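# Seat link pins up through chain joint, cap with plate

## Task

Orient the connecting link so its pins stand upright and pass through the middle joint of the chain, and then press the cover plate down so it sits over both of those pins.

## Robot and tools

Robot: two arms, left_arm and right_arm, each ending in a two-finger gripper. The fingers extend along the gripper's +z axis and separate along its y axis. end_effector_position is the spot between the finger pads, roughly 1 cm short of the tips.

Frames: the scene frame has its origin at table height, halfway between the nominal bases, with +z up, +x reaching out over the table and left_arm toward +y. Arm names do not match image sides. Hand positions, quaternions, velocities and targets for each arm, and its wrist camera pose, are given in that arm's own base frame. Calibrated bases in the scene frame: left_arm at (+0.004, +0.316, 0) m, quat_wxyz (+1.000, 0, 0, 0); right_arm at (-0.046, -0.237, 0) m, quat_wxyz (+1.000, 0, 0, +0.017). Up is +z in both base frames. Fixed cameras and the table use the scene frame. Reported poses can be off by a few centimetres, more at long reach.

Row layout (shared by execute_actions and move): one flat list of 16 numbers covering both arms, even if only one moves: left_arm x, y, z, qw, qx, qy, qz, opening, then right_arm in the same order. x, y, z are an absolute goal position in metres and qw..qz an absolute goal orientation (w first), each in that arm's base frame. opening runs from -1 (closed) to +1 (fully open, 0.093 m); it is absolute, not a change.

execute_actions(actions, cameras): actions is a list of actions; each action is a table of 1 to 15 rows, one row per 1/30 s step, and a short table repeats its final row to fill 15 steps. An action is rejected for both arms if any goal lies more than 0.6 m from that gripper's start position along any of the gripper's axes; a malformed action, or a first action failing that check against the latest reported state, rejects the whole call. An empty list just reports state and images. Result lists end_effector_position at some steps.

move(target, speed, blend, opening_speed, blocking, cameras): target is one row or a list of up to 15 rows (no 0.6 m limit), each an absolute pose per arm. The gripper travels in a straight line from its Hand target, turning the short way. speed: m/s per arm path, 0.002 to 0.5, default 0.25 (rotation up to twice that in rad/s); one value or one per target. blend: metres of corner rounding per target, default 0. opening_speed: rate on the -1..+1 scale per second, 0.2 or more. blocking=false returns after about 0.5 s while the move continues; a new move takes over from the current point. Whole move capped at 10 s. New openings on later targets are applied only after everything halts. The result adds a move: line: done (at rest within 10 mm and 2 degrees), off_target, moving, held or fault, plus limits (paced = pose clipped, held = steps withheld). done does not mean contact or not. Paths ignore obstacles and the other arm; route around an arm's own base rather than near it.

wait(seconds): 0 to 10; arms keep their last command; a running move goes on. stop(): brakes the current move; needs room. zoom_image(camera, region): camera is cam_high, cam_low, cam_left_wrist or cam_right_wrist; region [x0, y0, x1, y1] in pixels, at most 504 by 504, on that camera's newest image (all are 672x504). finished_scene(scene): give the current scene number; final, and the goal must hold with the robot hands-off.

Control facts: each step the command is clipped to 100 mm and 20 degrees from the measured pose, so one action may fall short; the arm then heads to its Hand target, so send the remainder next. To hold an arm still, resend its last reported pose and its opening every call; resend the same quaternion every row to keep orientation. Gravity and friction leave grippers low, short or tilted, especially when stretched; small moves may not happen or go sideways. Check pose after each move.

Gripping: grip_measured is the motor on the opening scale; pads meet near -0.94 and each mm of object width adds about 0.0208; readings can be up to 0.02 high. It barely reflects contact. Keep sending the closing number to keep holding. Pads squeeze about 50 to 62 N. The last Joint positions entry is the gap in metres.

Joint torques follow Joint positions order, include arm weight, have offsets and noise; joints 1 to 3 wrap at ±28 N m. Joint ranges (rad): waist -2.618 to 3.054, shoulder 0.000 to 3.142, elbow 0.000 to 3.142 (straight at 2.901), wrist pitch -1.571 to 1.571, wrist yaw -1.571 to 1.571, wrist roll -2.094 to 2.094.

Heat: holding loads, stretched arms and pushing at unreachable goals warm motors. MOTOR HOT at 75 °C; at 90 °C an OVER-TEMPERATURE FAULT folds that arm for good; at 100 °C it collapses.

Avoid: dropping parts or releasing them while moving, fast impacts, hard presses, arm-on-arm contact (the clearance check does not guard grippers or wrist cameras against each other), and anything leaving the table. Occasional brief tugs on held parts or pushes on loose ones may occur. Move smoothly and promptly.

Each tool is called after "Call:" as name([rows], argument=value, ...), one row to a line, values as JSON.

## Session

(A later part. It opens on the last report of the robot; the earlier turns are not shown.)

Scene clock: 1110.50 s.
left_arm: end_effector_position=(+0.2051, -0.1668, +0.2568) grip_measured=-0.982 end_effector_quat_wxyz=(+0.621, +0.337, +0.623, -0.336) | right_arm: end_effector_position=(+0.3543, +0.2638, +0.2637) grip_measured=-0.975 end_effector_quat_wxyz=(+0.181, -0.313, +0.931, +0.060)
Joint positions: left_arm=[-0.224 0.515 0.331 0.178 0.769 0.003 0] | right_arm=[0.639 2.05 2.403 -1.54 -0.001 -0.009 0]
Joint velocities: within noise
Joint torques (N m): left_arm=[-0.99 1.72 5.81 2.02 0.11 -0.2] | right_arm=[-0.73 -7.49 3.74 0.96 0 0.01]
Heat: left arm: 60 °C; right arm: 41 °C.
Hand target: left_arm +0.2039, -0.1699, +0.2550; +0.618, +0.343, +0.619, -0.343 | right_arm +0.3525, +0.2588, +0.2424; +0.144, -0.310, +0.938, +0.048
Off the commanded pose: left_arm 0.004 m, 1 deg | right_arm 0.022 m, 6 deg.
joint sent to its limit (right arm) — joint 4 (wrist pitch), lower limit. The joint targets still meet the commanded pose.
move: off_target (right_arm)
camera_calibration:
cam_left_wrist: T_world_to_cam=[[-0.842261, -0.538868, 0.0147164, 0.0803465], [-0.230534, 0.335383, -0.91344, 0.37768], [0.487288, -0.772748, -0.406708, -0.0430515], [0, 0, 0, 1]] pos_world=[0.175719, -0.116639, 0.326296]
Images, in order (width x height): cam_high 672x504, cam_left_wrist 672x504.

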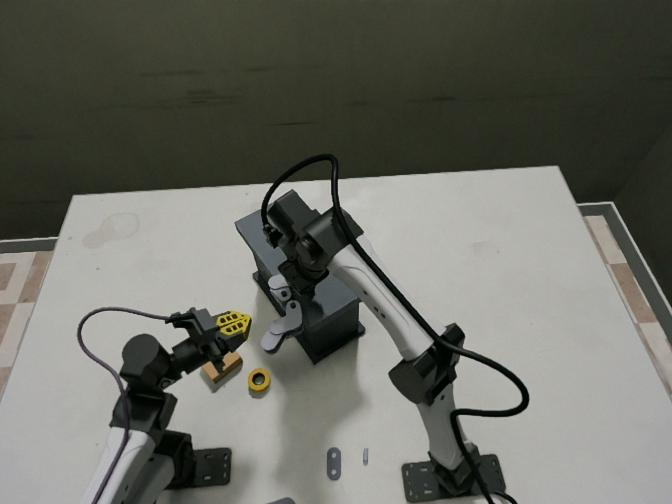

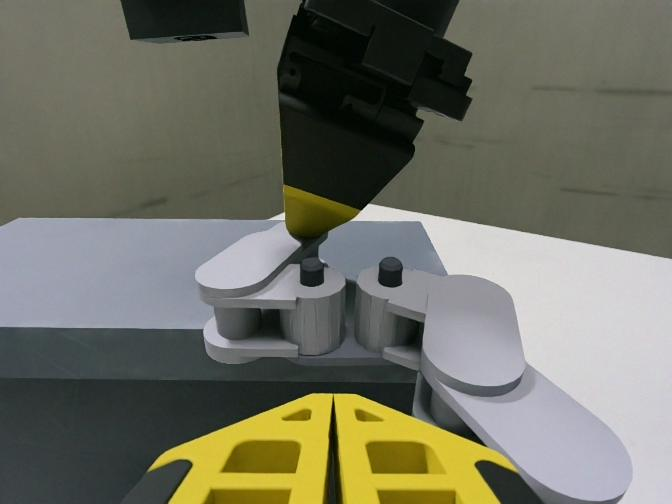

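Call:
move([
  [0.166,-0.164,0.256,0.6184,0.3428,0.6184,-0.3428,-1, 0.353,0.259,0.242,0.132,-0.3109,0.9399,0.0436,-1],
  [0.144,-0.207,0.258,0.6184,0.3428,0.6184,-0.3428,-1, 0.353,0.259,0.242,0.132,-0.3109,0.9399,0.0436,-1],
  [0.158,-0.235,0.260,0.6184,0.3428,0.6184,-0.3428,-1, 0.353,0.259,0.242,0.132,-0.3109,0.9399,0.0436,-1],
], speed=[0.15,0.08,0.06], cameras=["cam_high","cam_left_wrist"])

Call:
zoom_image(camera="cam_high", region=[180, 220, 340, 380])

Scene clock: 1122.10 s.
left_arm: end_effector_position=(+0.1564, -0.2336, +0.2463) grip_measured=-0.982 end_effector_quat_wxyz=(+0.605, +0.352, +0.628, -0.340) | right_arm: end_effector_position=(+0.3543, +0.2638, +0.2637) grip_measured=-0.975 end_effector_quat_wxyz=(+0.181, -0.313, +0.931, +0.060)
Joint positions: left_arm=[-0.921 0.494 0.32 0.137 0.101 0.003 0] | right_arm=[0.639 2.05 2.403 -1.54 -0.001 -0.009 0]
Joint velocities: within noise
Joint torques (N m): left_arm=[-1.02 1.36 8.32 2.3 -0.16 -0.21] | right_arm=[-0.85 -7.56 3.55 0.97 0 0.03]
Heat: left arm: 61 °C; right arm: 41 °C.
Hand target: left_arm +0.1575, -0.2343, +0.2599; +0.618, +0.343, +0.618, -0.343 | right_arm +0.3525, +0.2588, +0.2424; +0.144, -0.310, +0.938, +0.048
Off the commanded pose: left_arm 0.014 m, 2 deg | right_arm 0.022 m, 6 deg.
joint sent to its limit (right arm) — joint 4 (wrist pitch), lower limit. The joint targets still meet the commanded pose.
move: off_target (left_arm, right_arm)
camera_calibration:
cam_left_wrist: T_world_to_cam=[[-0.857075, -0.514944, 0.0159612, 0.0110395], [-0.237328, 0.367132, -0.899383, 0.384239], [0.457272, -0.774627, -0.43687, -0.0634817], [0, 0, 0, 1]] pos_world=[0.129681, -0.184556, 0.317669]
Images, in order (width x height): cam_high 672x504, cam_left_wrist 672x504.

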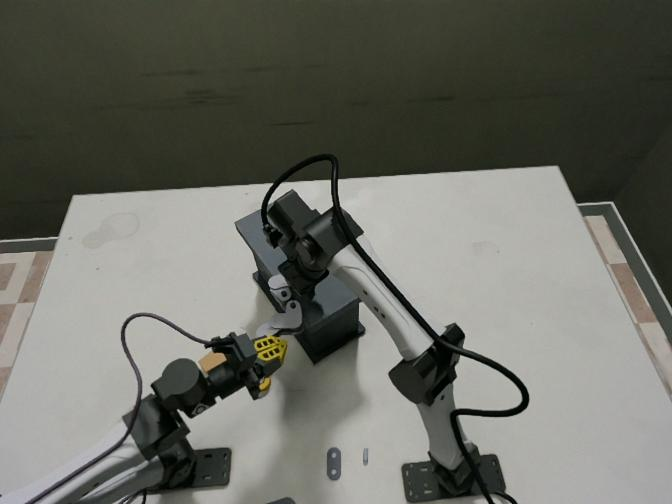

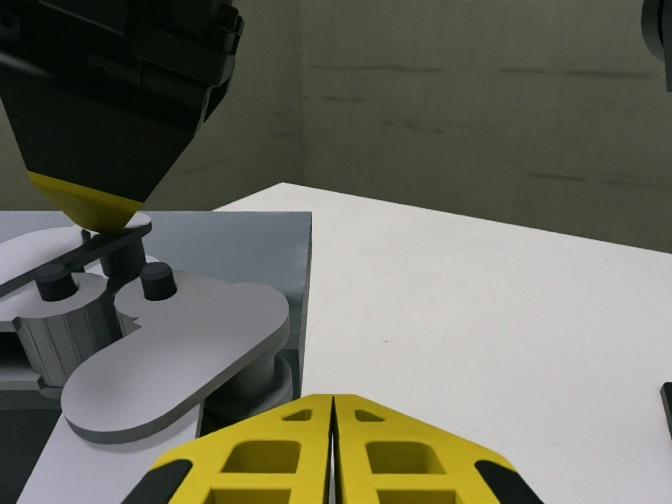

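Scaled by 3.150 from the camera's 672x504 image, which has a finer 960x720 frame.

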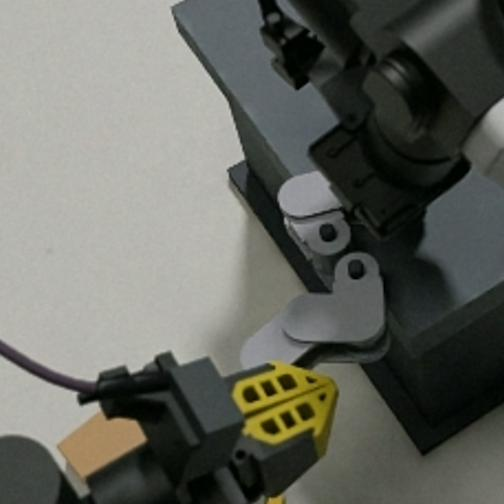

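Call:
move([
  [0.150,-0.220,0.320,0.6184,0.3428,0.6184,-0.3428,-1, 0.353,0.259,0.242,0.132,-0.3109,0.9399,0.0436,-1],
  [0.18,-0.05,0.27,0.1,0,0.995,0,0.6, 0.353,0.259,0.242,0.132,-0.3109,0.9399,0.0436,-1],
], speed=[0.15,0.25], cameras=["cam_high","cam_low"])

Call:
zoom_image(camera="cam_high", region=[180, 220, 340, 380])

Call:
wait(seconds=10, cameras=[])

Scene clock: 1188.43 s.
left_arm: end_effector_position=(+0.1802, -0.0534, +0.2684) grip_measured=+0.598 end_effector_quat_wxyz=(+0.191, +0.008, +0.981, -0.038) | right_arm: end_effector_position=(+0.3543, +0.2638, +0.2637) grip_measured=-0.975 end_effector_quat_wxyz=(+0.181, -0.313, +0.931, +0.060)
Joint positions: left_arm=[-0.331 1.063 1.451 -1.569 -0.048 -0.305 0.074] | right_arm=[0.639 2.05 2.403 -1.54 -0.001 -0.009 0]
Joint velocities: within noise
Joint torques (N m): left_arm=[0.7 -1.57 5.11 1.07 -0.13 -0.18] | right_arm=[-0.87 -7.39 3.71 0.94 0.03 0]
Heat: left arm: 62 °C; right arm: 42 °C.
Hand target: left_arm +0.1804, -0.0501, +0.2693; +0.195, +0.003, +0.980, -0.034 | right_arm +0.3525, +0.2588, +0.2424; +0.144, -0.310, +0.938, +0.048
Off the commanded pose: left_arm 0.004 m, 12 deg | right_arm 0.022 m, 6 deg.
joint sent to its limit (left arm) — joint 4 (wrist pitch), lower limit. The joint targets are off in orientation, not in position.
joint sent to its limit (right arm) — joint 4 (wrist pitch), lower limit. The joint targets still meet the commanded pose.
move: off_target (left_arm, right_arm); target 2's new opening was sent with left_arm's hand 0.004 m and 12 deg from that target
Images, in order (width x height): cam_high 672x504, cam_low 672x504.

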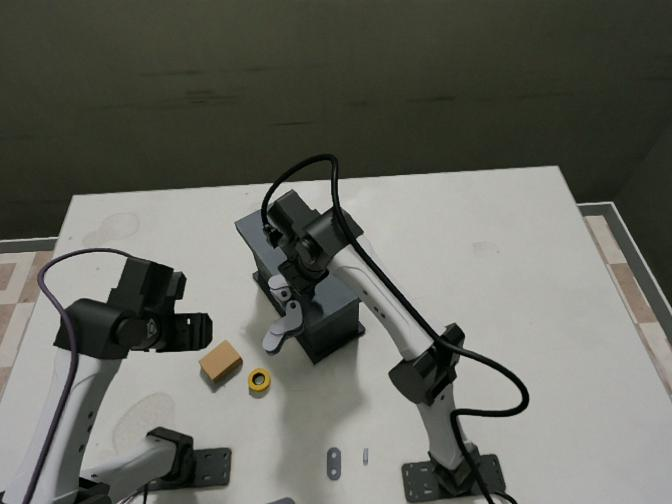

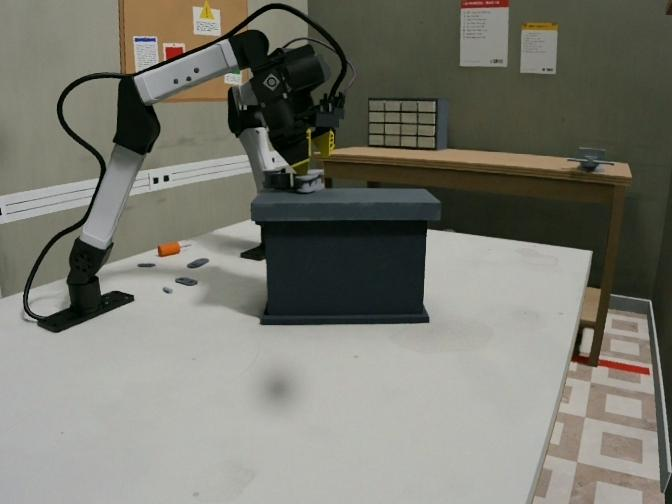

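Scaled by 3.150 from the camera's 672x504 image, which has a finer 960x720 frame.

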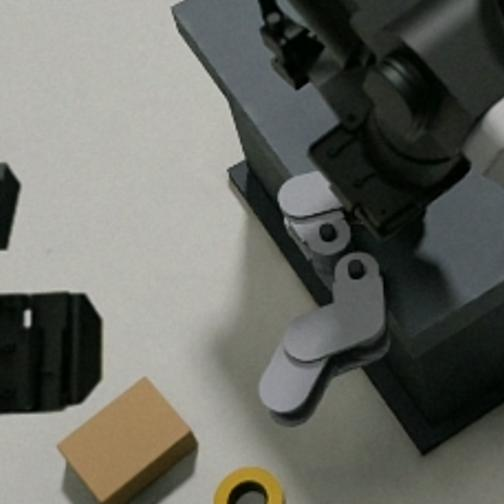

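Scene clock: 1198.43 s.
left_arm: end_effector_position=(+0.1802, -0.0534, +0.2684) grip_measured=+0.598 end_effector_quat_wxyz=(+0.191, +0.008, +0.981, -0.038) | right_arm: end_effector_position=(+0.3543, +0.2638, +0.2637) grip_measured=-0.975 end_effector_quat_wxyz=(+0.181, -0.313, +0.931, +0.060)
Joint positions: left_arm=[-0.331 1.063 1.451 -1.569 -0.048 -0.305 0.074] | right_arm=[0.639 2.05 2.403 -1.54 -0.001 -0.009 0]
Joint velocities: within noise
Joint torques (N m): left_arm=[0.7 -1.57 5.11 1.08 -0.14 -0.17] | right_arm=[-0.88 -7.5 3.64 0.95 -0.08 0.05]
Heat: left arm: 58 °C; right arm: 42 °C.
Hand target: left_arm +0.1804, -0.0501, +0.2693; +0.195, +0.003, +0.980, -0.034 | right_arm +0.3525, +0.2588, +0.2424; +0.144, -0.310, +0.938, +0.048
Tool commands: left_gripper/opening=+0.6 right_gripper/opening=-1.0
Off the commanded pose: left_arm 0.004 m, 12 deg | right_arm 0.022 m, 6 deg.
wait: 10.00 s; at rest by 0.17 s
No camera images: "cameras" was empty.

Call:
wait(seconds=10, cameras=[])

Call:
wait(seconds=10, cameras=[])

Call:
move([
  [0.185,-0.140,0.262,0.1949,-0.1949,0.6797,-0.6797,1, 0.353,0.259,0.242,0.132,-0.3109,0.9399,0.0436,-1],
  [0.215,-0.185,0.264,0.212,-0.185,0.67,-0.688,1, 0.353,0.259,0.242,0.132,-0.3109,0.9399,0.0436,-1],
], speed=[0.25,0.1], cameras=["cam_high","cam_left_wrist"])

Call:
zoom_image(camera="cam_high", region=[180, 220, 340, 380])

Scene clock: 1227.93 s.
left_arm: end_effector_position=(+0.1802, -0.0534, +0.2684) grip_measured=+0.598 end_effector_quat_wxyz=(+0.191, +0.008, +0.981, -0.038) | right_arm: end_effector_position=(+0.3543, +0.2638, +0.2637) grip_measured=-0.975 end_effector_quat_wxyz=(+0.181, -0.313, +0.931, +0.060)
Joint positions: left_arm=[-0.331 1.063 1.451 -1.569 -0.048 -0.305 0.074] | right_arm=[0.639 2.05 2.403 -1.54 -0.001 -0.009 0]
Joint velocities: within noise
Joint torques (N m): left_arm=[0.68 -1.55 5.09 1.08 -0.13 -0.18] | right_arm=[-1.01 -7.43 3.51 0.95 -0.02 0.02]
Heat: left arm: 53 °C; right arm: 42 °C.
Hand target: left_arm +0.1804, -0.0501, +0.2693; +0.195, +0.003, +0.980, -0.034 | right_arm +0.3525, +0.2588, +0.2424; +0.144, -0.310, +0.938, +0.048
Tool commands: left_gripper/opening=+0.6 right_gripper/opening=-1.0
Off the commanded pose: left_arm 0.004 m, 12 deg | right_arm 0.022 m, 6 deg.
wait: 10.00 s; at rest from the start
No camera images: "cameras" was empty.

Scene clock: 1237.93 s.
left_arm: end_effector_position=(+0.1802, -0.0534, +0.2684) grip_measured=+0.598 end_effector_quat_wxyz=(+0.191, +0.008, +0.981, -0.038) | right_arm: end_effector_position=(+0.3543, +0.2638, +0.2637) grip_measured=-0.975 end_effector_quat_wxyz=(+0.181, -0.313, +0.931, +0.060)
Joint positions: left_arm=[-0.331 1.063 1.451 -1.569 -0.048 -0.305 0.074] | right_arm=[0.639 2.05 2.403 -1.54 -0.001 -0.009 0]
Joint velocities: within noise
Joint torques (N m): left_arm=[0.7 -1.57 5.11 1.08 -0.14 -0.18] | right_arm=[-1.01 -7.56 3.55 0.97 0.04 0.02]
Heat: left arm: 52 °C; right arm: 42 °C.
Hand target: left_arm +0.1804, -0.0501, +0.2693; +0.195, +0.003, +0.980, -0.034 | right_arm +0.3525, +0.2588, +0.2424; +0.144, -0.310, +0.938, +0.048
Tool commands: left_gripper/opening=+0.6 right_gripper/opening=-1.0
Off the commanded pose: left_arm 0.004 m, 12 deg | right_arm 0.022 m, 6 deg.
wait: 10.00 s; at rest by 0.17 s
No camera images: "cameras" was empty.

Scene clock: 1242.63 s.
left_arm: end_effector_position=(+0.2134, -0.1843, +0.2647) grip_measured=+1.000 end_effector_quat_wxyz=(+0.209, -0.182, +0.673, -0.685) | right_arm: end_effector_position=(+0.3543, +0.2638, +0.2637) grip_measured=-0.975 end_effector_quat_wxyz=(+0.181, -0.313, +0.931, +0.060)
Joint positions: left_arm=[-0.325 0.617 0.343 0.309 0.685 -1.561 0.093] | right_arm=[0.639 2.05 2.403 -1.54 -0.001 -0.009 0]
Joint velocities: within noise
Joint torques (N m): left_arm=[-1.03 0.62 5.87 2.12 -0.16 -0.21] | right_arm=[-0.99 -7.36 3.49 0.91 -0.07 0.04]
Heat: left arm: 53 °C; right arm: 42 °C.
Hand target: left_arm +0.2149, -0.1849, +0.2640; +0.212, -0.185, +0.670, -0.687 | right_arm +0.3525, +0.2588, +0.2424; +0.144, -0.310, +0.938, +0.048
Off the commanded pose: left_arm 0.002 m, 1 deg | right_arm 0.022 m, 6 deg.
joint sent to its limit (right arm) — joint 4 (wrist pitch), lower limit. The joint targets still meet the commanded pose.
move: off_target (right_arm)
camera_calibration:
cam_left_wrist: T_world_to_cam=[[-0.0337721, 0.0209006, 0.999211, -0.252231], [-0.988888, -0.145523, -0.0303792, 0.23215], [0.144773, -0.989134, 0.025583, -0.138547], [0, 0, 0, 1]] pos_world=[0.24111, -0.097987, 0.262629]
Images, in order (width x height): cam_high 672x504, cam_left_wrist 672x504.

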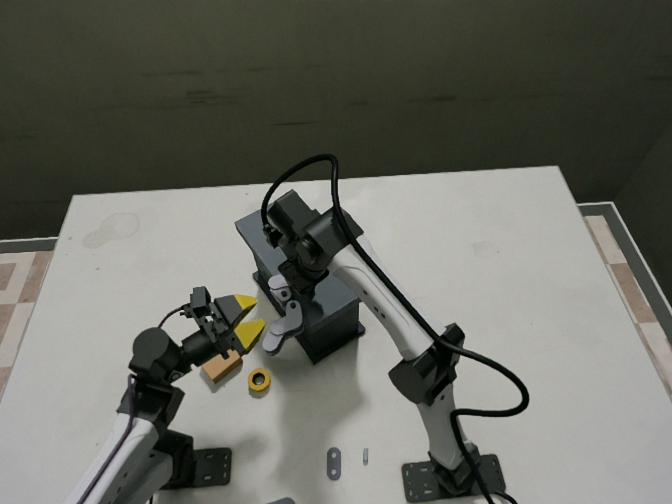

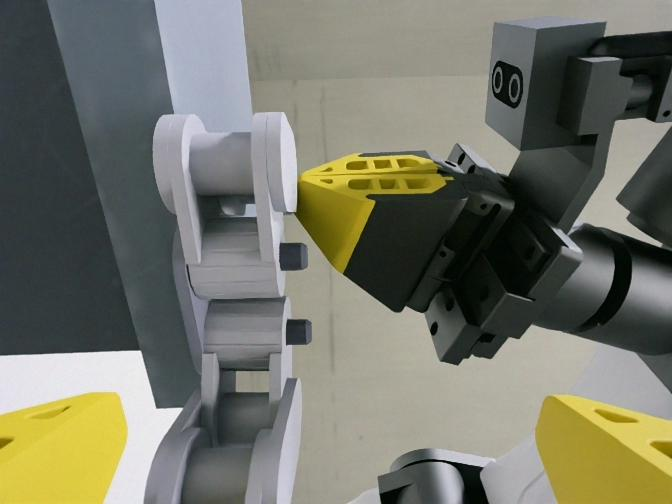

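Scaled by 3.150 from the camera's 672x504 image, which has a finer 960x720 frame.

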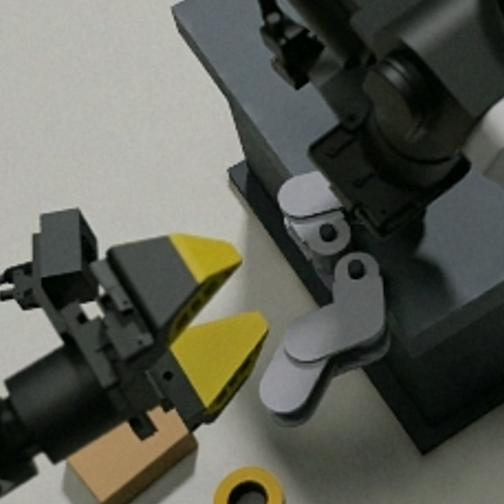

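Call:
move([
  [0.2360,-0.2200,0.258,0.215,-0.183,0.668,-0.690,1, 0.353,0.259,0.242,0.132,-0.3109,0.9399,0.0436,-1],
], speed=[0.05], cameras=["cam_high","cam_left_wrist"])

Scene clock: 1268.83 s.
left_arm: end_effector_position=(+0.2339, -0.2185, +0.2495) grip_measured=+1.000 end_effector_quat_wxyz=(+0.204, -0.188, +0.676, -0.683) | right_arm: end_effector_position=(+0.3543, +0.2638, +0.2637) grip_measured=-0.975 end_effector_quat_wxyz=(+0.181, -0.313, +0.931, +0.060)
Joint positions: left_arm=[-0.485 0.85 0.343 0.526 0.523 -1.561 0.093] | right_arm=[0.639 2.05 2.403 -1.54 -0.001 -0.009 0]
Joint velocities: within noise
Joint torques (N m): left_arm=[-1.02 -0.65 7.5 2.23 -0.18 -0.1] | right_arm=[-1.1 -7.54 3.59 0.9 -0.01 -0.01]
Heat: left arm: 54 °C; right arm: 42 °C.
Hand target: left_arm +0.2357, -0.2198, +0.2580; +0.214, -0.183, +0.668, -0.689 | right_arm +0.3525, +0.2588, +0.2424; +0.144, -0.310, +0.938, +0.048
Off the commanded pose: left_arm 0.009 m, 2 deg | right_arm 0.022 m, 6 deg.
joint sent to its limit (right arm) — joint 4 (wrist pitch), lower limit. The joint targets still meet the commanded pose.
move: off_target (right_arm)
camera_calibration:
cam_left_wrist: T_world_to_cam=[[-0.0174443, 0.018907, 0.999669, -0.239938], [-0.989153, -0.146173, -0.0144961, 0.242883], [0.145851, -0.989078, 0.0212518, -0.174186], [0, 0, 0, 1]] pos_world=[0.261468, -0.132244, 0.247082]
Images, in order (width x height): cam_high 672x504, cam_left_wrist 672x504.

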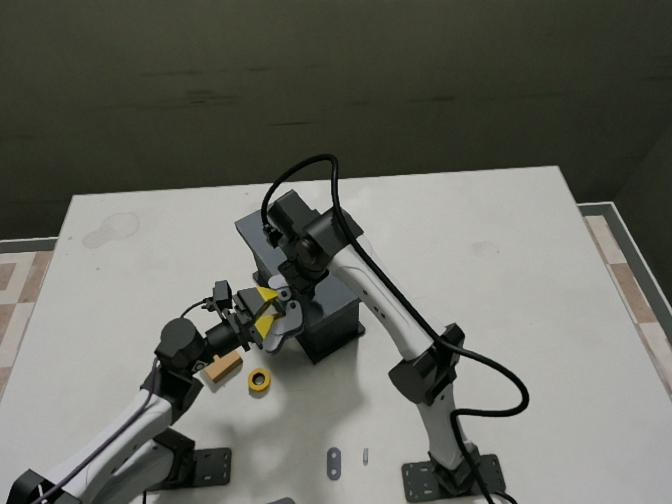

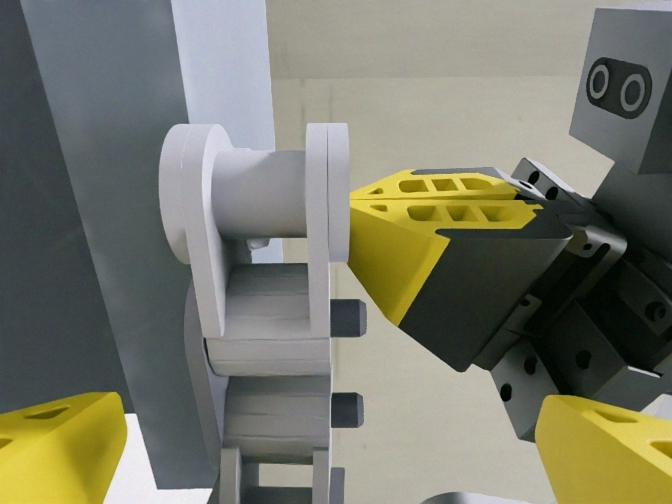

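Call:
move([
  [0.2486,-0.2465,0.251,0.217,-0.182,0.667,-0.690,1, 0.353,0.259,0.242,0.132,-0.3109,0.9399,0.0436,-1],
  [0.2486,-0.2465,0.251,0.217,-0.182,0.667,-0.690,0.2, 0.353,0.259,0.242,0.132,-0.3109,0.9399,0.0436,-1],
], speed=[0.05,0.05], opening_speed=0.8, cameras=["cam_high","cam_left_wrist"])

Call:
zoom_image(camera="cam_high", region=[180, 220, 340, 380])

Scene clock: 1283.87 s.
left_arm: end_effector_position=(+0.2439, -0.2426, +0.2315) grip_measured=+0.201 end_effector_quat_wxyz=(+0.199, -0.194, +0.681, -0.677) | right_arm: end_effector_position=(+0.3543, +0.2638, +0.2637) grip_measured=-0.975 end_effector_quat_wxyz=(+0.181, -0.313, +0.931, +0.060)
Joint positions: left_arm=[-0.578 1.013 0.343 0.667 0.428 -1.561 0.055] | right_arm=[0.639 2.05 2.403 -1.54 -0.001 -0.009 0]
Joint velocities: within noise
Joint torques (N m): left_arm=[-1.02 -1.57 9.35 2.23 -0.15 -0.01] | right_arm=[-1.05 -7.5 3.77 0.93 0 0]
Heat: left arm: 55 °C; right arm: 42 °C.
Hand target: left_arm +0.2477, -0.2457, +0.2509; +0.217, -0.182, +0.667, -0.690 | right_arm +0.3525, +0.2588, +0.2424; +0.144, -0.310, +0.938, +0.048
Off the commanded pose: left_arm 0.020 m, 3 deg | right_arm 0.022 m, 6 deg.
joint sent to its limit (right arm) — joint 4 (wrist pitch), lower limit. The joint targets still meet the commanded pose.
move: off_target (left_arm, right_arm); target 2's new opening was sent with left_arm's hand 0.021 m and 3 deg from that target
camera_calibration:
cam_left_wrist: T_world_to_cam=[[0.00226585, 0.0081211, 0.999964, -0.228828], [-0.988868, -0.148758, 0.00344882, 0.24412], [0.148781, -0.98884, 0.00769363, -0.196542], [0, 0, 0, 1]] pos_world=[0.271163, -0.156175, 0.22949]
Images, in order (width x height): cam_high 672x504, cam_left_wrist 672x504.

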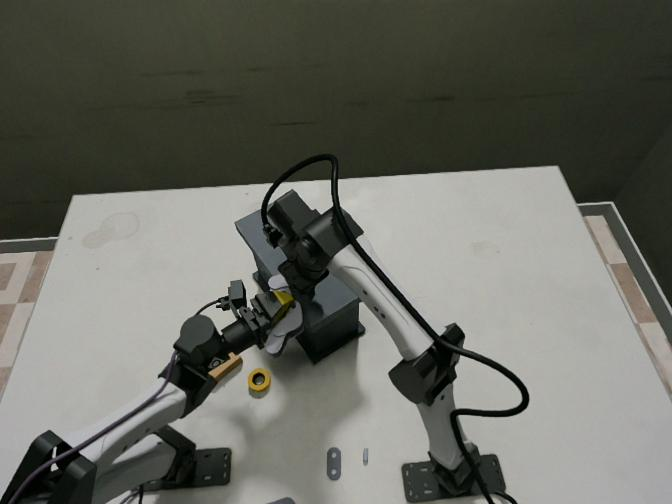

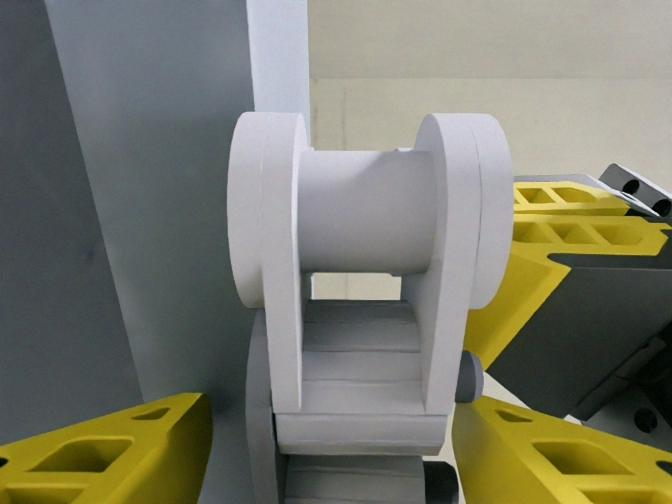

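Scaled by 3.150 from the camera's 672x504 image, which has a finer 960x720 frame.

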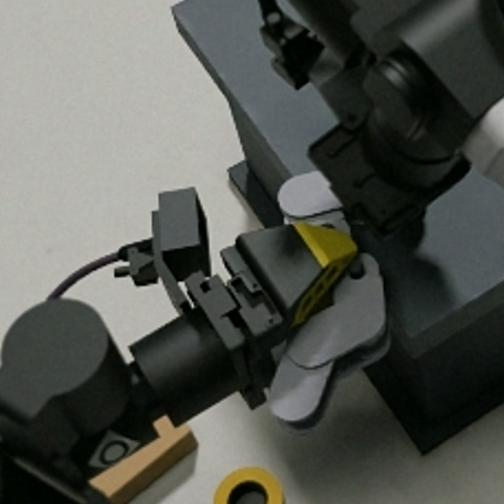

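Call:
move([
  [0.2486,-0.2465,0.251,0.217,-0.182,0.667,-0.690,-0.6, 0.353,0.259,0.242,0.132,-0.3109,0.9399,0.0436,-1],
  [0.2486,-0.2465,0.253,0.217,-0.182,0.667,-0.690,-0.6, 0.345,0.23,0.33,0.2,-0.3109,0.93,0.0436,-1],
], speed=[0.05,0.2], opening_speed=0.8, cameras=["cam_high","cam_left_wrist","cam_right_wrist"])

Call:
zoom_image(camera="cam_high", region=[180, 220, 340, 380])

Scene clock: 1295.17 s.
left_arm: end_effector_position=(+0.2452, -0.2428, +0.2342) grip_measured=-0.434 end_effector_quat_wxyz=(+0.201, -0.195, +0.678, -0.680) | right_arm: end_effector_position=(+0.3468, +0.2357, +0.3288) grip_measured=-0.975 end_effector_quat_wxyz=(+0.262, -0.305, +0.913, +0.068)
Joint positions: left_arm=[-0.578 1.018 0.347 0.677 0.425 -1.566 0.024] | right_arm=[0.603 1.921 2.443 -1.545 0.015 -0.046 0]
Joint velocities: within noise
Joint torques (N m): left_arm=[-1.03 -2.47 9.52 2.01 -0.12 0.04] | right_arm=[-0.77 -8.92 6.19 1.24 0.09 -0.07]
Heat: left arm: 54 °C; right arm: 43 °C.
Hand target: left_arm +0.2478, -0.2458, +0.2528; +0.217, -0.182, +0.667, -0.690 | right_arm +0.3448, +0.2300, +0.3296; +0.259, -0.306, +0.914, +0.060
Off the commanded pose: left_arm 0.019 m, 3 deg | right_arm 0.006 m, 8 deg.
joint sent to its limit (right arm) — joint 4 (wrist pitch), lower limit. The joint targets are off in orientation, not in position.
move: off_target (left_arm, right_arm)
camera_calibration:
cam_left_wrist: T_world_to_cam=[[-0.0018969, 0.0157921, 0.999873, -0.228608], [-0.98836, -0.152132, 0.000527728, 0.245149], [0.152121, -0.988234, 0.0158968, -0.199606], [0, 0, 0, 1]] pos_world=[0.272226, -0.156352, 0.231623]
cam_right_wrist: T_world_to_cam=[[0.584056, -0.810358, 0.0468822, -0.0269408], [-0.804658, -0.585611, -0.0979021, 0.486525], [0.106791, 0.0194562, -0.994091, 0.366619], [0, 0, 0, 1]] pos_world=[0.36807, 0.25595, 0.413348]
Images, in order (width x height): cam_high 672x504, cam_left_wrist 672x504, cam_right_wrist 672x504.

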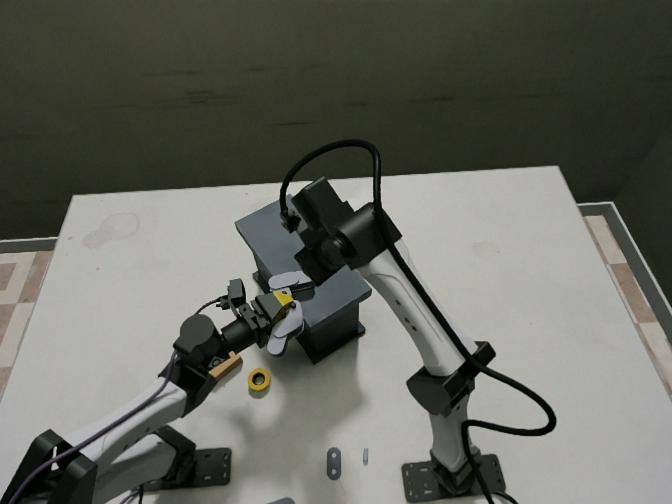

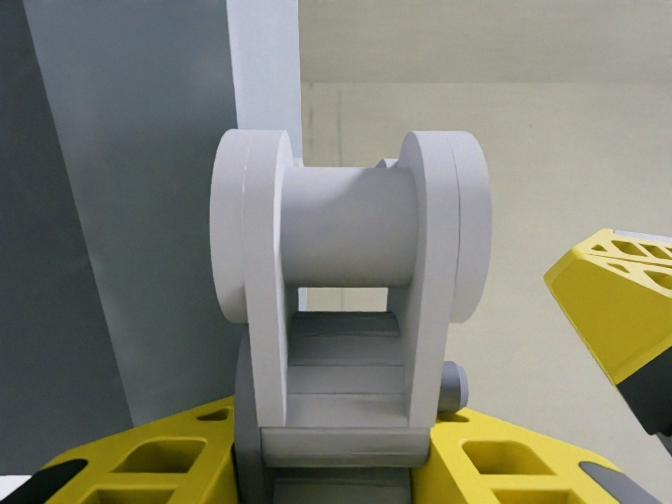

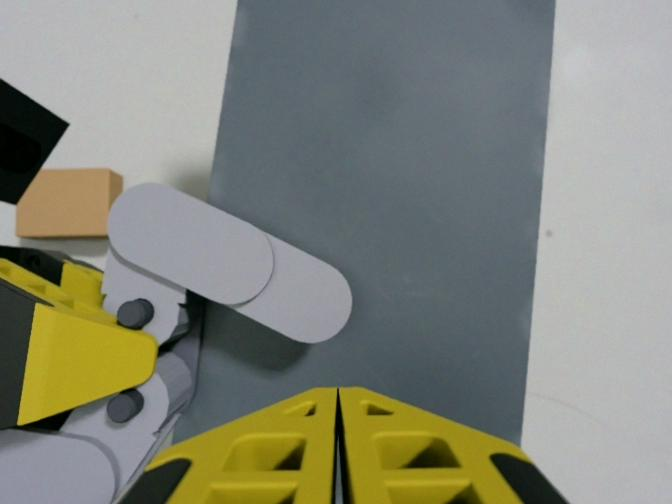

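Scaled by 3.150 from the camera's 672x504 image, which has a finer 960x720 frame.

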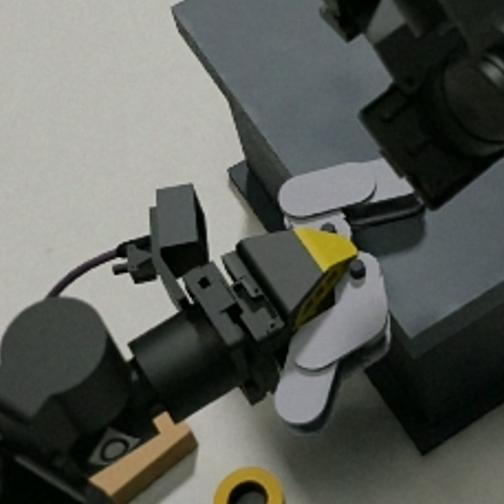

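Call:
move([
  [0.236,-0.226,0.335,0.1734,-0.2143,0.7470,-0.6049,-0.6, 0.335,0.21,0.35,0.2,-0.3109,0.93,0.0436,-1],
], speed=[0.15], cameras=["cam_high","cam_left_wrist","cam_right_wrist"])

Call:
zoom_image(camera="cam_high", region=[180, 220, 340, 380])

Scene clock: 1304.67 s.
left_arm: end_effector_position=(+0.2296, -0.2170, +0.2647) grip_measured=-0.434 end_effector_quat_wxyz=(+0.128, -0.265, +0.793, -0.533) | right_arm: end_effector_position=(+0.3413, +0.2168, +0.3485) grip_measured=-0.975 end_effector_quat_wxyz=(+0.286, -0.303, +0.907, +0.065)
Joint positions: left_arm=[-0.527 0.902 0.838 -0.393 0.442 -1.451 0.024] | right_arm=[0.572 1.856 2.425 -1.545 0.015 -0.076 0]
Joint velocities: within noise
Joint torques (N m): left_arm=[0.61 -5.61 12.93 2.96 0.47 -0.14] | right_arm=[-1.13 -9.61 4.44 1.35 -0.07 -0.09]
Heat: left arm: 56 °C; right arm: 43 °C.
Hand target: left_arm +0.2282, -0.2202, +0.3330; +0.174, -0.213, +0.749, -0.603 | right_arm +0.3350, +0.2101, +0.3495; +0.280, -0.304, +0.908, +0.063
Off the commanded pose: left_arm 0.071 m, 13 deg | right_arm 0.009 m, 11 deg.
joint sent to its limit (right arm) — joint 4 (wrist pitch), lower limit. The joint targets are off in orientation, not in position.
move: off_target (left_arm, right_arm)
camera_calibration:
cam_left_wrist: T_world_to_cam=[[0.292781, -0.276225, 0.915412, -0.368246], [-0.949253, -0.198989, 0.24356, 0.150166], [0.11488, -0.940268, -0.320468, -0.0642463], [0, 0, 0, 1]] pos_world=[0.257742, -0.132246, 0.279933]
cam_right_wrist: T_world_to_cam=[[0.57703, -0.814133, 0.0649927, -0.0430134], [-0.802058, -0.579884, -0.142958, 0.486538], [0.154075, 0.030363, -0.987593, 0.366411], [0, 0, 0, 1]] pos_world=[0.358597, 0.235992, 0.434215]
Images, in order (width x height): cam_high 672x504, cam_left_wrist 672x504, cam_right_wrist 672x504.

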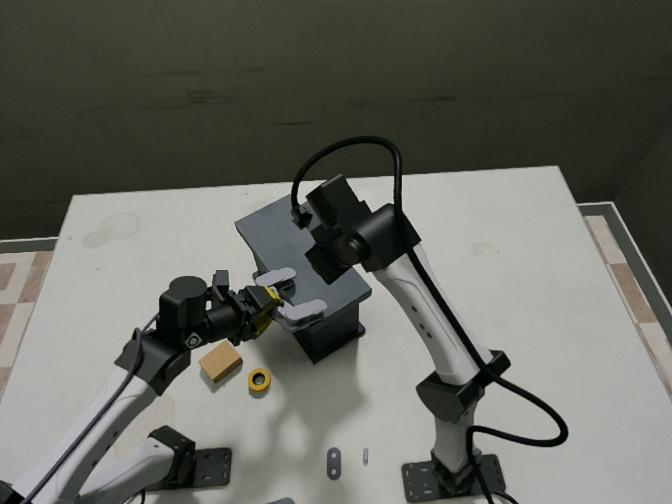

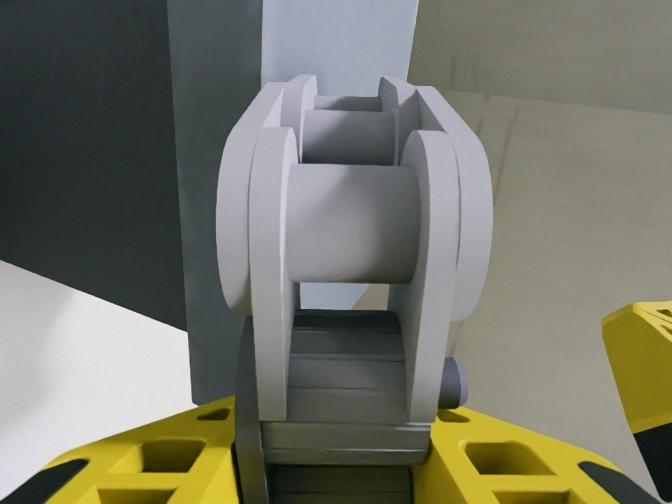

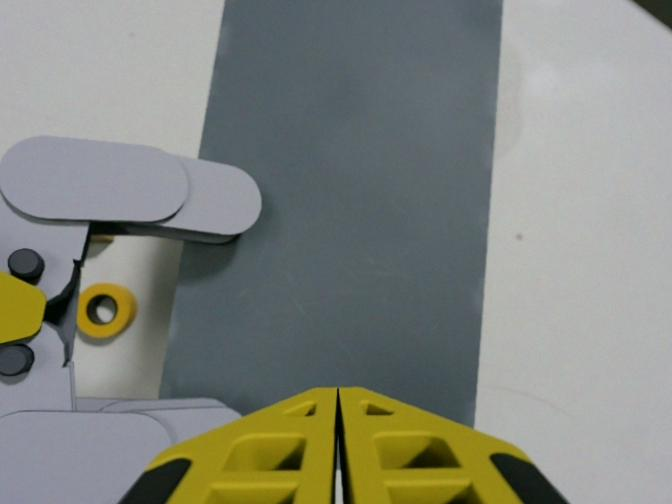

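Scaled by 3.150 from the camera's 672x504 image, which has a finer 960x720 frame.

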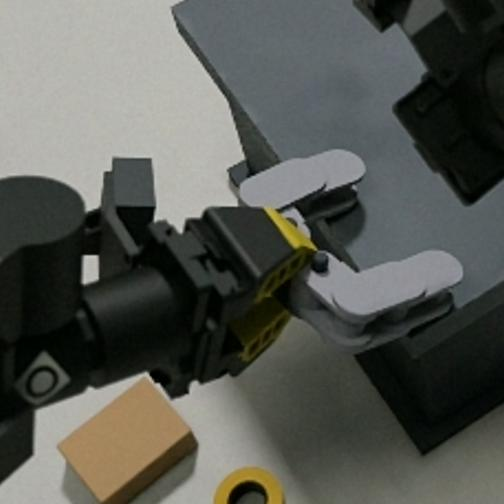

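Call:
move([
  [0.245,-0.244,0.330,0.185,-0.205,0.714,-0.643,-0.6, 0.325,0.19,0.35,0.2,-0.3109,0.93,0.0436,-1],
  [0.247,-0.248,0.315,0.1949,-0.1949,0.680,-0.680,-0.6, 0.325,0.19,0.35,0.2,-0.3109,0.93,0.0436,-1],
], speed=[0.12], cameras=["cam_high","cam_low","cam_right_wrist"])

Call:
zoom_image(camera="cam_low", region=[200, 100, 380, 225])

Call:
zoom_image(camera="cam_high", region=[180, 220, 340, 380])

speed must be one number or one for each of the 2 targets, got a list of 1; nothing of the call was run

This scene's latest camera images include none from cam_low. They are from: cam_high, cam_left_wrist, cam_right_wrist. cam_low's image comes with the result of a call that names it in "cameras".

Scaled by 3.150 from the camera's 672x504 image, which has a finer 960x720 frame.

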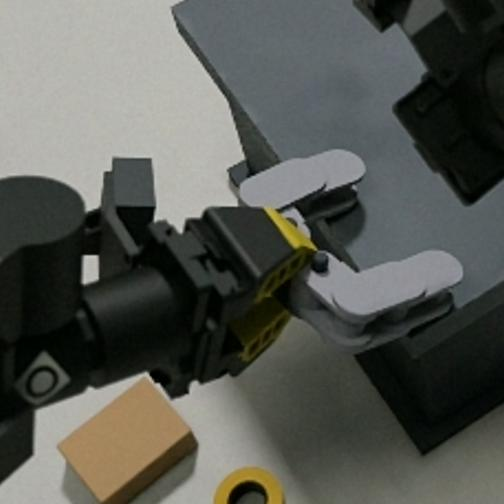

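Call:
move([
  [0.245,-0.244,0.330,0.185,-0.205,0.714,-0.643,-0.6, 0.325,0.19,0.35,0.2,-0.3109,0.93,0.0436,-1],
  [0.247,-0.248,0.315,0.1949,-0.1949,0.680,-0.680,-0.6, 0.325,0.19,0.35,0.2,-0.3109,0.93,0.0436,-1],
], speed=0.12, cameras=["cam_high","cam_low","cam_right_wrist"])

Call:
zoom_image(camera="cam_low", region=[200, 100, 380, 225])

Call:
zoom_image(camera="cam_high", region=[180, 220, 340, 380])

Scene clock: 1327.53 s.
left_arm: end_effector_position=(+0.2371, -0.2363, +0.2560) grip_measured=-0.434 end_effector_quat_wxyz=(+0.144, -0.247, +0.742, -0.607) | right_arm: end_effector_position=(+0.3322, +0.1954, +0.3485) grip_measured=-0.975 end_effector_quat_wxyz=(+0.280, -0.302, +0.910, +0.057)
Joint positions: left_arm=[-0.57 0.897 0.624 0.026 0.434 -1.553 0.024] | right_arm=[0.535 1.784 2.337 -1.545 0.007 -0.109 0]
Joint velocities: within noise
Joint torques (N m): left_arm=[-1.02 -3.37 8.65 3.97 0.06 -0.2] | right_arm=[-1.01 -9.06 4.59 1.31 -0.14 -0.11]
Heat: left arm: 62 °C; right arm: 42 °C.
Hand target: left_arm +0.2386, -0.2408, +0.3143; +0.192, -0.196, +0.685, -0.674 | right_arm +0.3251, +0.1900, +0.3494; +0.274, -0.304, +0.911, +0.059
Off the commanded pose: left_arm 0.061 m, 14 deg | right_arm 0.009 m, 10 deg.
joint sent to its limit (right arm) — joint 4 (wrist pitch), lower limit. The joint targets are off in orientation, not in position.
move: off_target (left_arm, right_arm)
camera_calibration:
cam_right_wrist: T_world_to_cam=[[0.572464, -0.816487, 0.0750576, -0.0567024], [-0.806732, -0.577243, -0.126387, 0.462084], [0.14652, 0.0118005, -0.989137, 0.375069], [0, 0, 0, 1]] pos_world=[0.350283, 0.216012, 0.433653]
Images, in order (width x height): cam_high 672x504, cam_low 672x504, cam_right_wrist 672x504.

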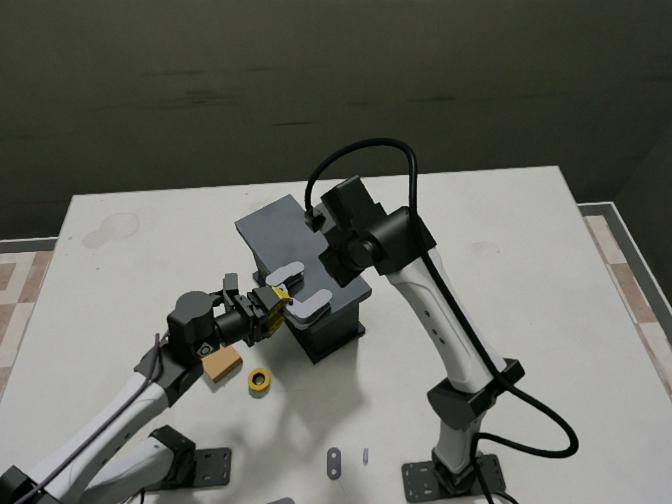

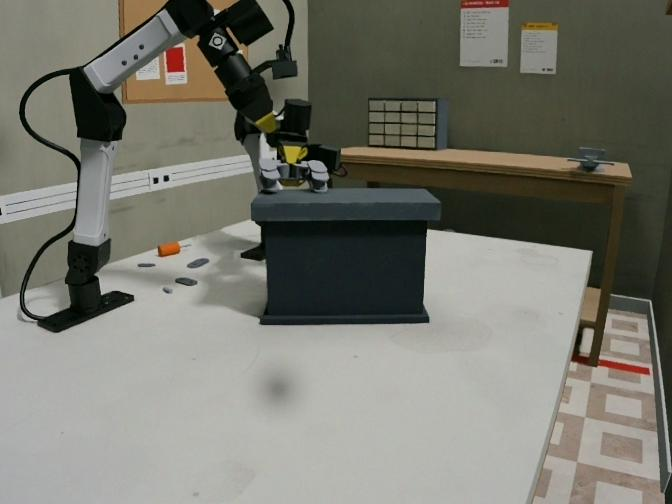

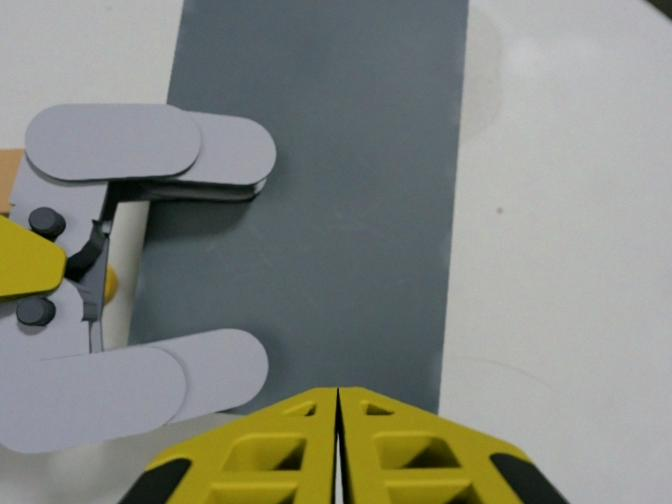

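Scaled by 2.800 from the camera's 672x504 image, which has a finer 960x720 frame.

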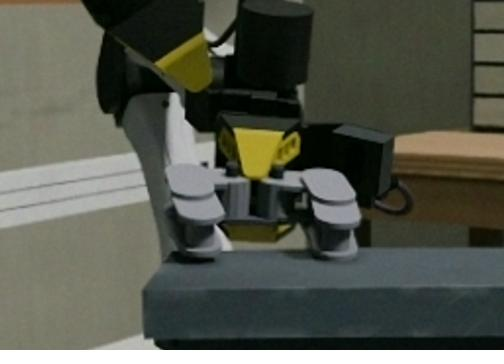

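Scaled by 3.150 from the camera's 672x504 image, which has a finer 960x720 frame.

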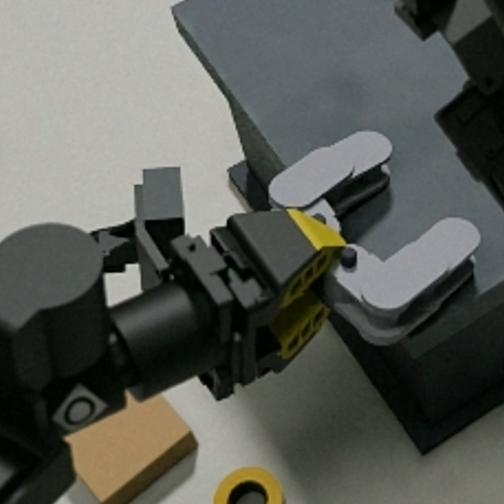

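Call:
move([
  [0.254,-0.257,0.300,0.1949,-0.1949,0.680,-0.680,-0.6, 0.325,0.19,0.35,0.2,-0.3109,0.93,0.0436,-1],
  [0.252,-0.254,0.280,0.1949,-0.1949,0.680,-0.680,-0.6, 0.325,0.19,0.35,0.2,-0.3109,0.93,0.0436,-1],
], speed=0.12, cameras=["cam_high","cam_low","cam_right_wrist"])

Call:
zoom_image(camera="cam_low", region=[200, 100, 380, 225])

Call:
zoom_image(camera="cam_high", region=[180, 220, 340, 380])

Scene clock: 1336.90 s.
left_arm: end_effector_position=(+0.2481, -0.2487, +0.2435) grip_measured=-0.434 end_effector_quat_wxyz=(+0.165, -0.225, +0.721, -0.635) | right_arm: end_effector_position=(+0.3321, +0.1955, +0.3485) grip_measured=-0.975 end_effector_quat_wxyz=(+0.280, -0.302, +0.909, +0.057)
Joint positions: left_arm=[-0.59 0.981 0.523 0.304 0.419 -1.555 0.024] | right_arm=[0.535 1.784 2.337 -1.545 0.007 -0.109 0]
Joint velocities: within noise
Joint torques (N m): left_arm=[-0.81 -3.04 7.57 3.35 0.01 -0.25] | right_arm=[-0.96 -9.03 4.46 1.28 -0.14 -0.03]
Heat: left arm: 71 °C; right arm: 42 °C.
Hand target: left_arm +0.2490, -0.2515, +0.2798; +0.194, -0.195, +0.682, -0.677 | right_arm +0.3251, +0.1901, +0.3494; +0.274, -0.304, +0.911, +0.059
Off the commanded pose: left_arm 0.037 m, 8 deg | right_arm 0.009 m, 10 deg.
joint sent to its limit (right arm) — joint 4 (wrist pitch), lower limit. The joint targets are off in orientation, not in position.
move: off_target (left_arm, right_arm)
camera_calibration:
cam_right_wrist: T_world_to_cam=[[0.5729, -0.816191, 0.0749476, -0.0568025], [-0.806434, -0.577658, -0.126394, 0.462075], [0.146455, 0.0119706, -0.989145, 0.375064], [0, 0, 0, 1]] pos_world=[0.350245, 0.216069, 0.433653]
Images, in order (width x height): cam_high 672x504, cam_low 672x504, cam_right_wrist 672x504.

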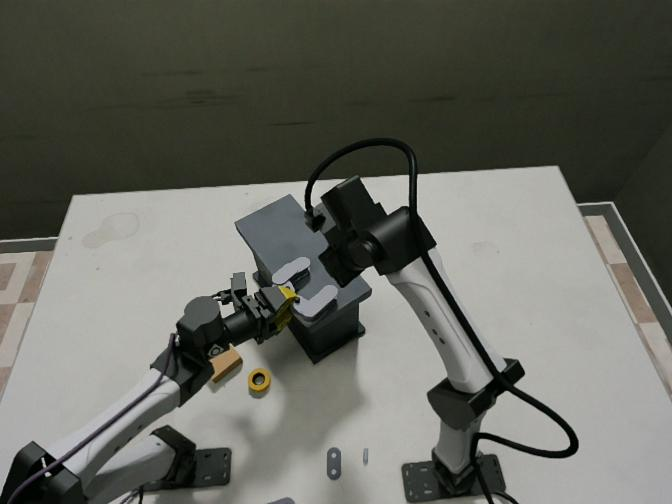

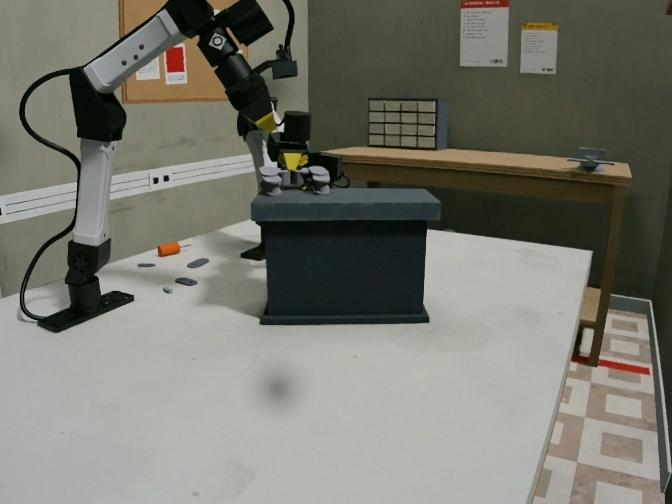

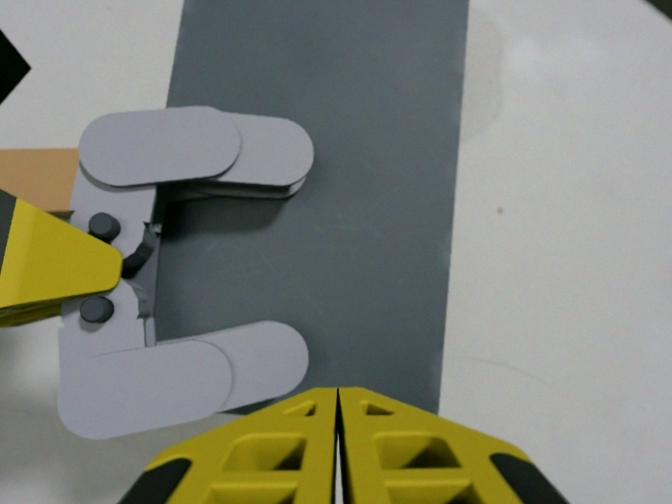

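Scaled by 2.800 from the camera's 672x504 image, which has a finer 960x720 frame.

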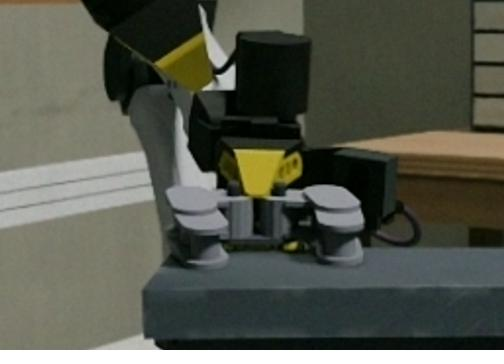

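Scaled by 3.150 from the camera's 672x504 image, which has a finer 960x720 frame.

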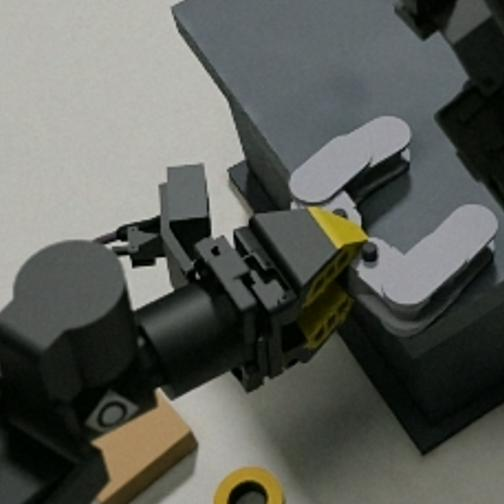

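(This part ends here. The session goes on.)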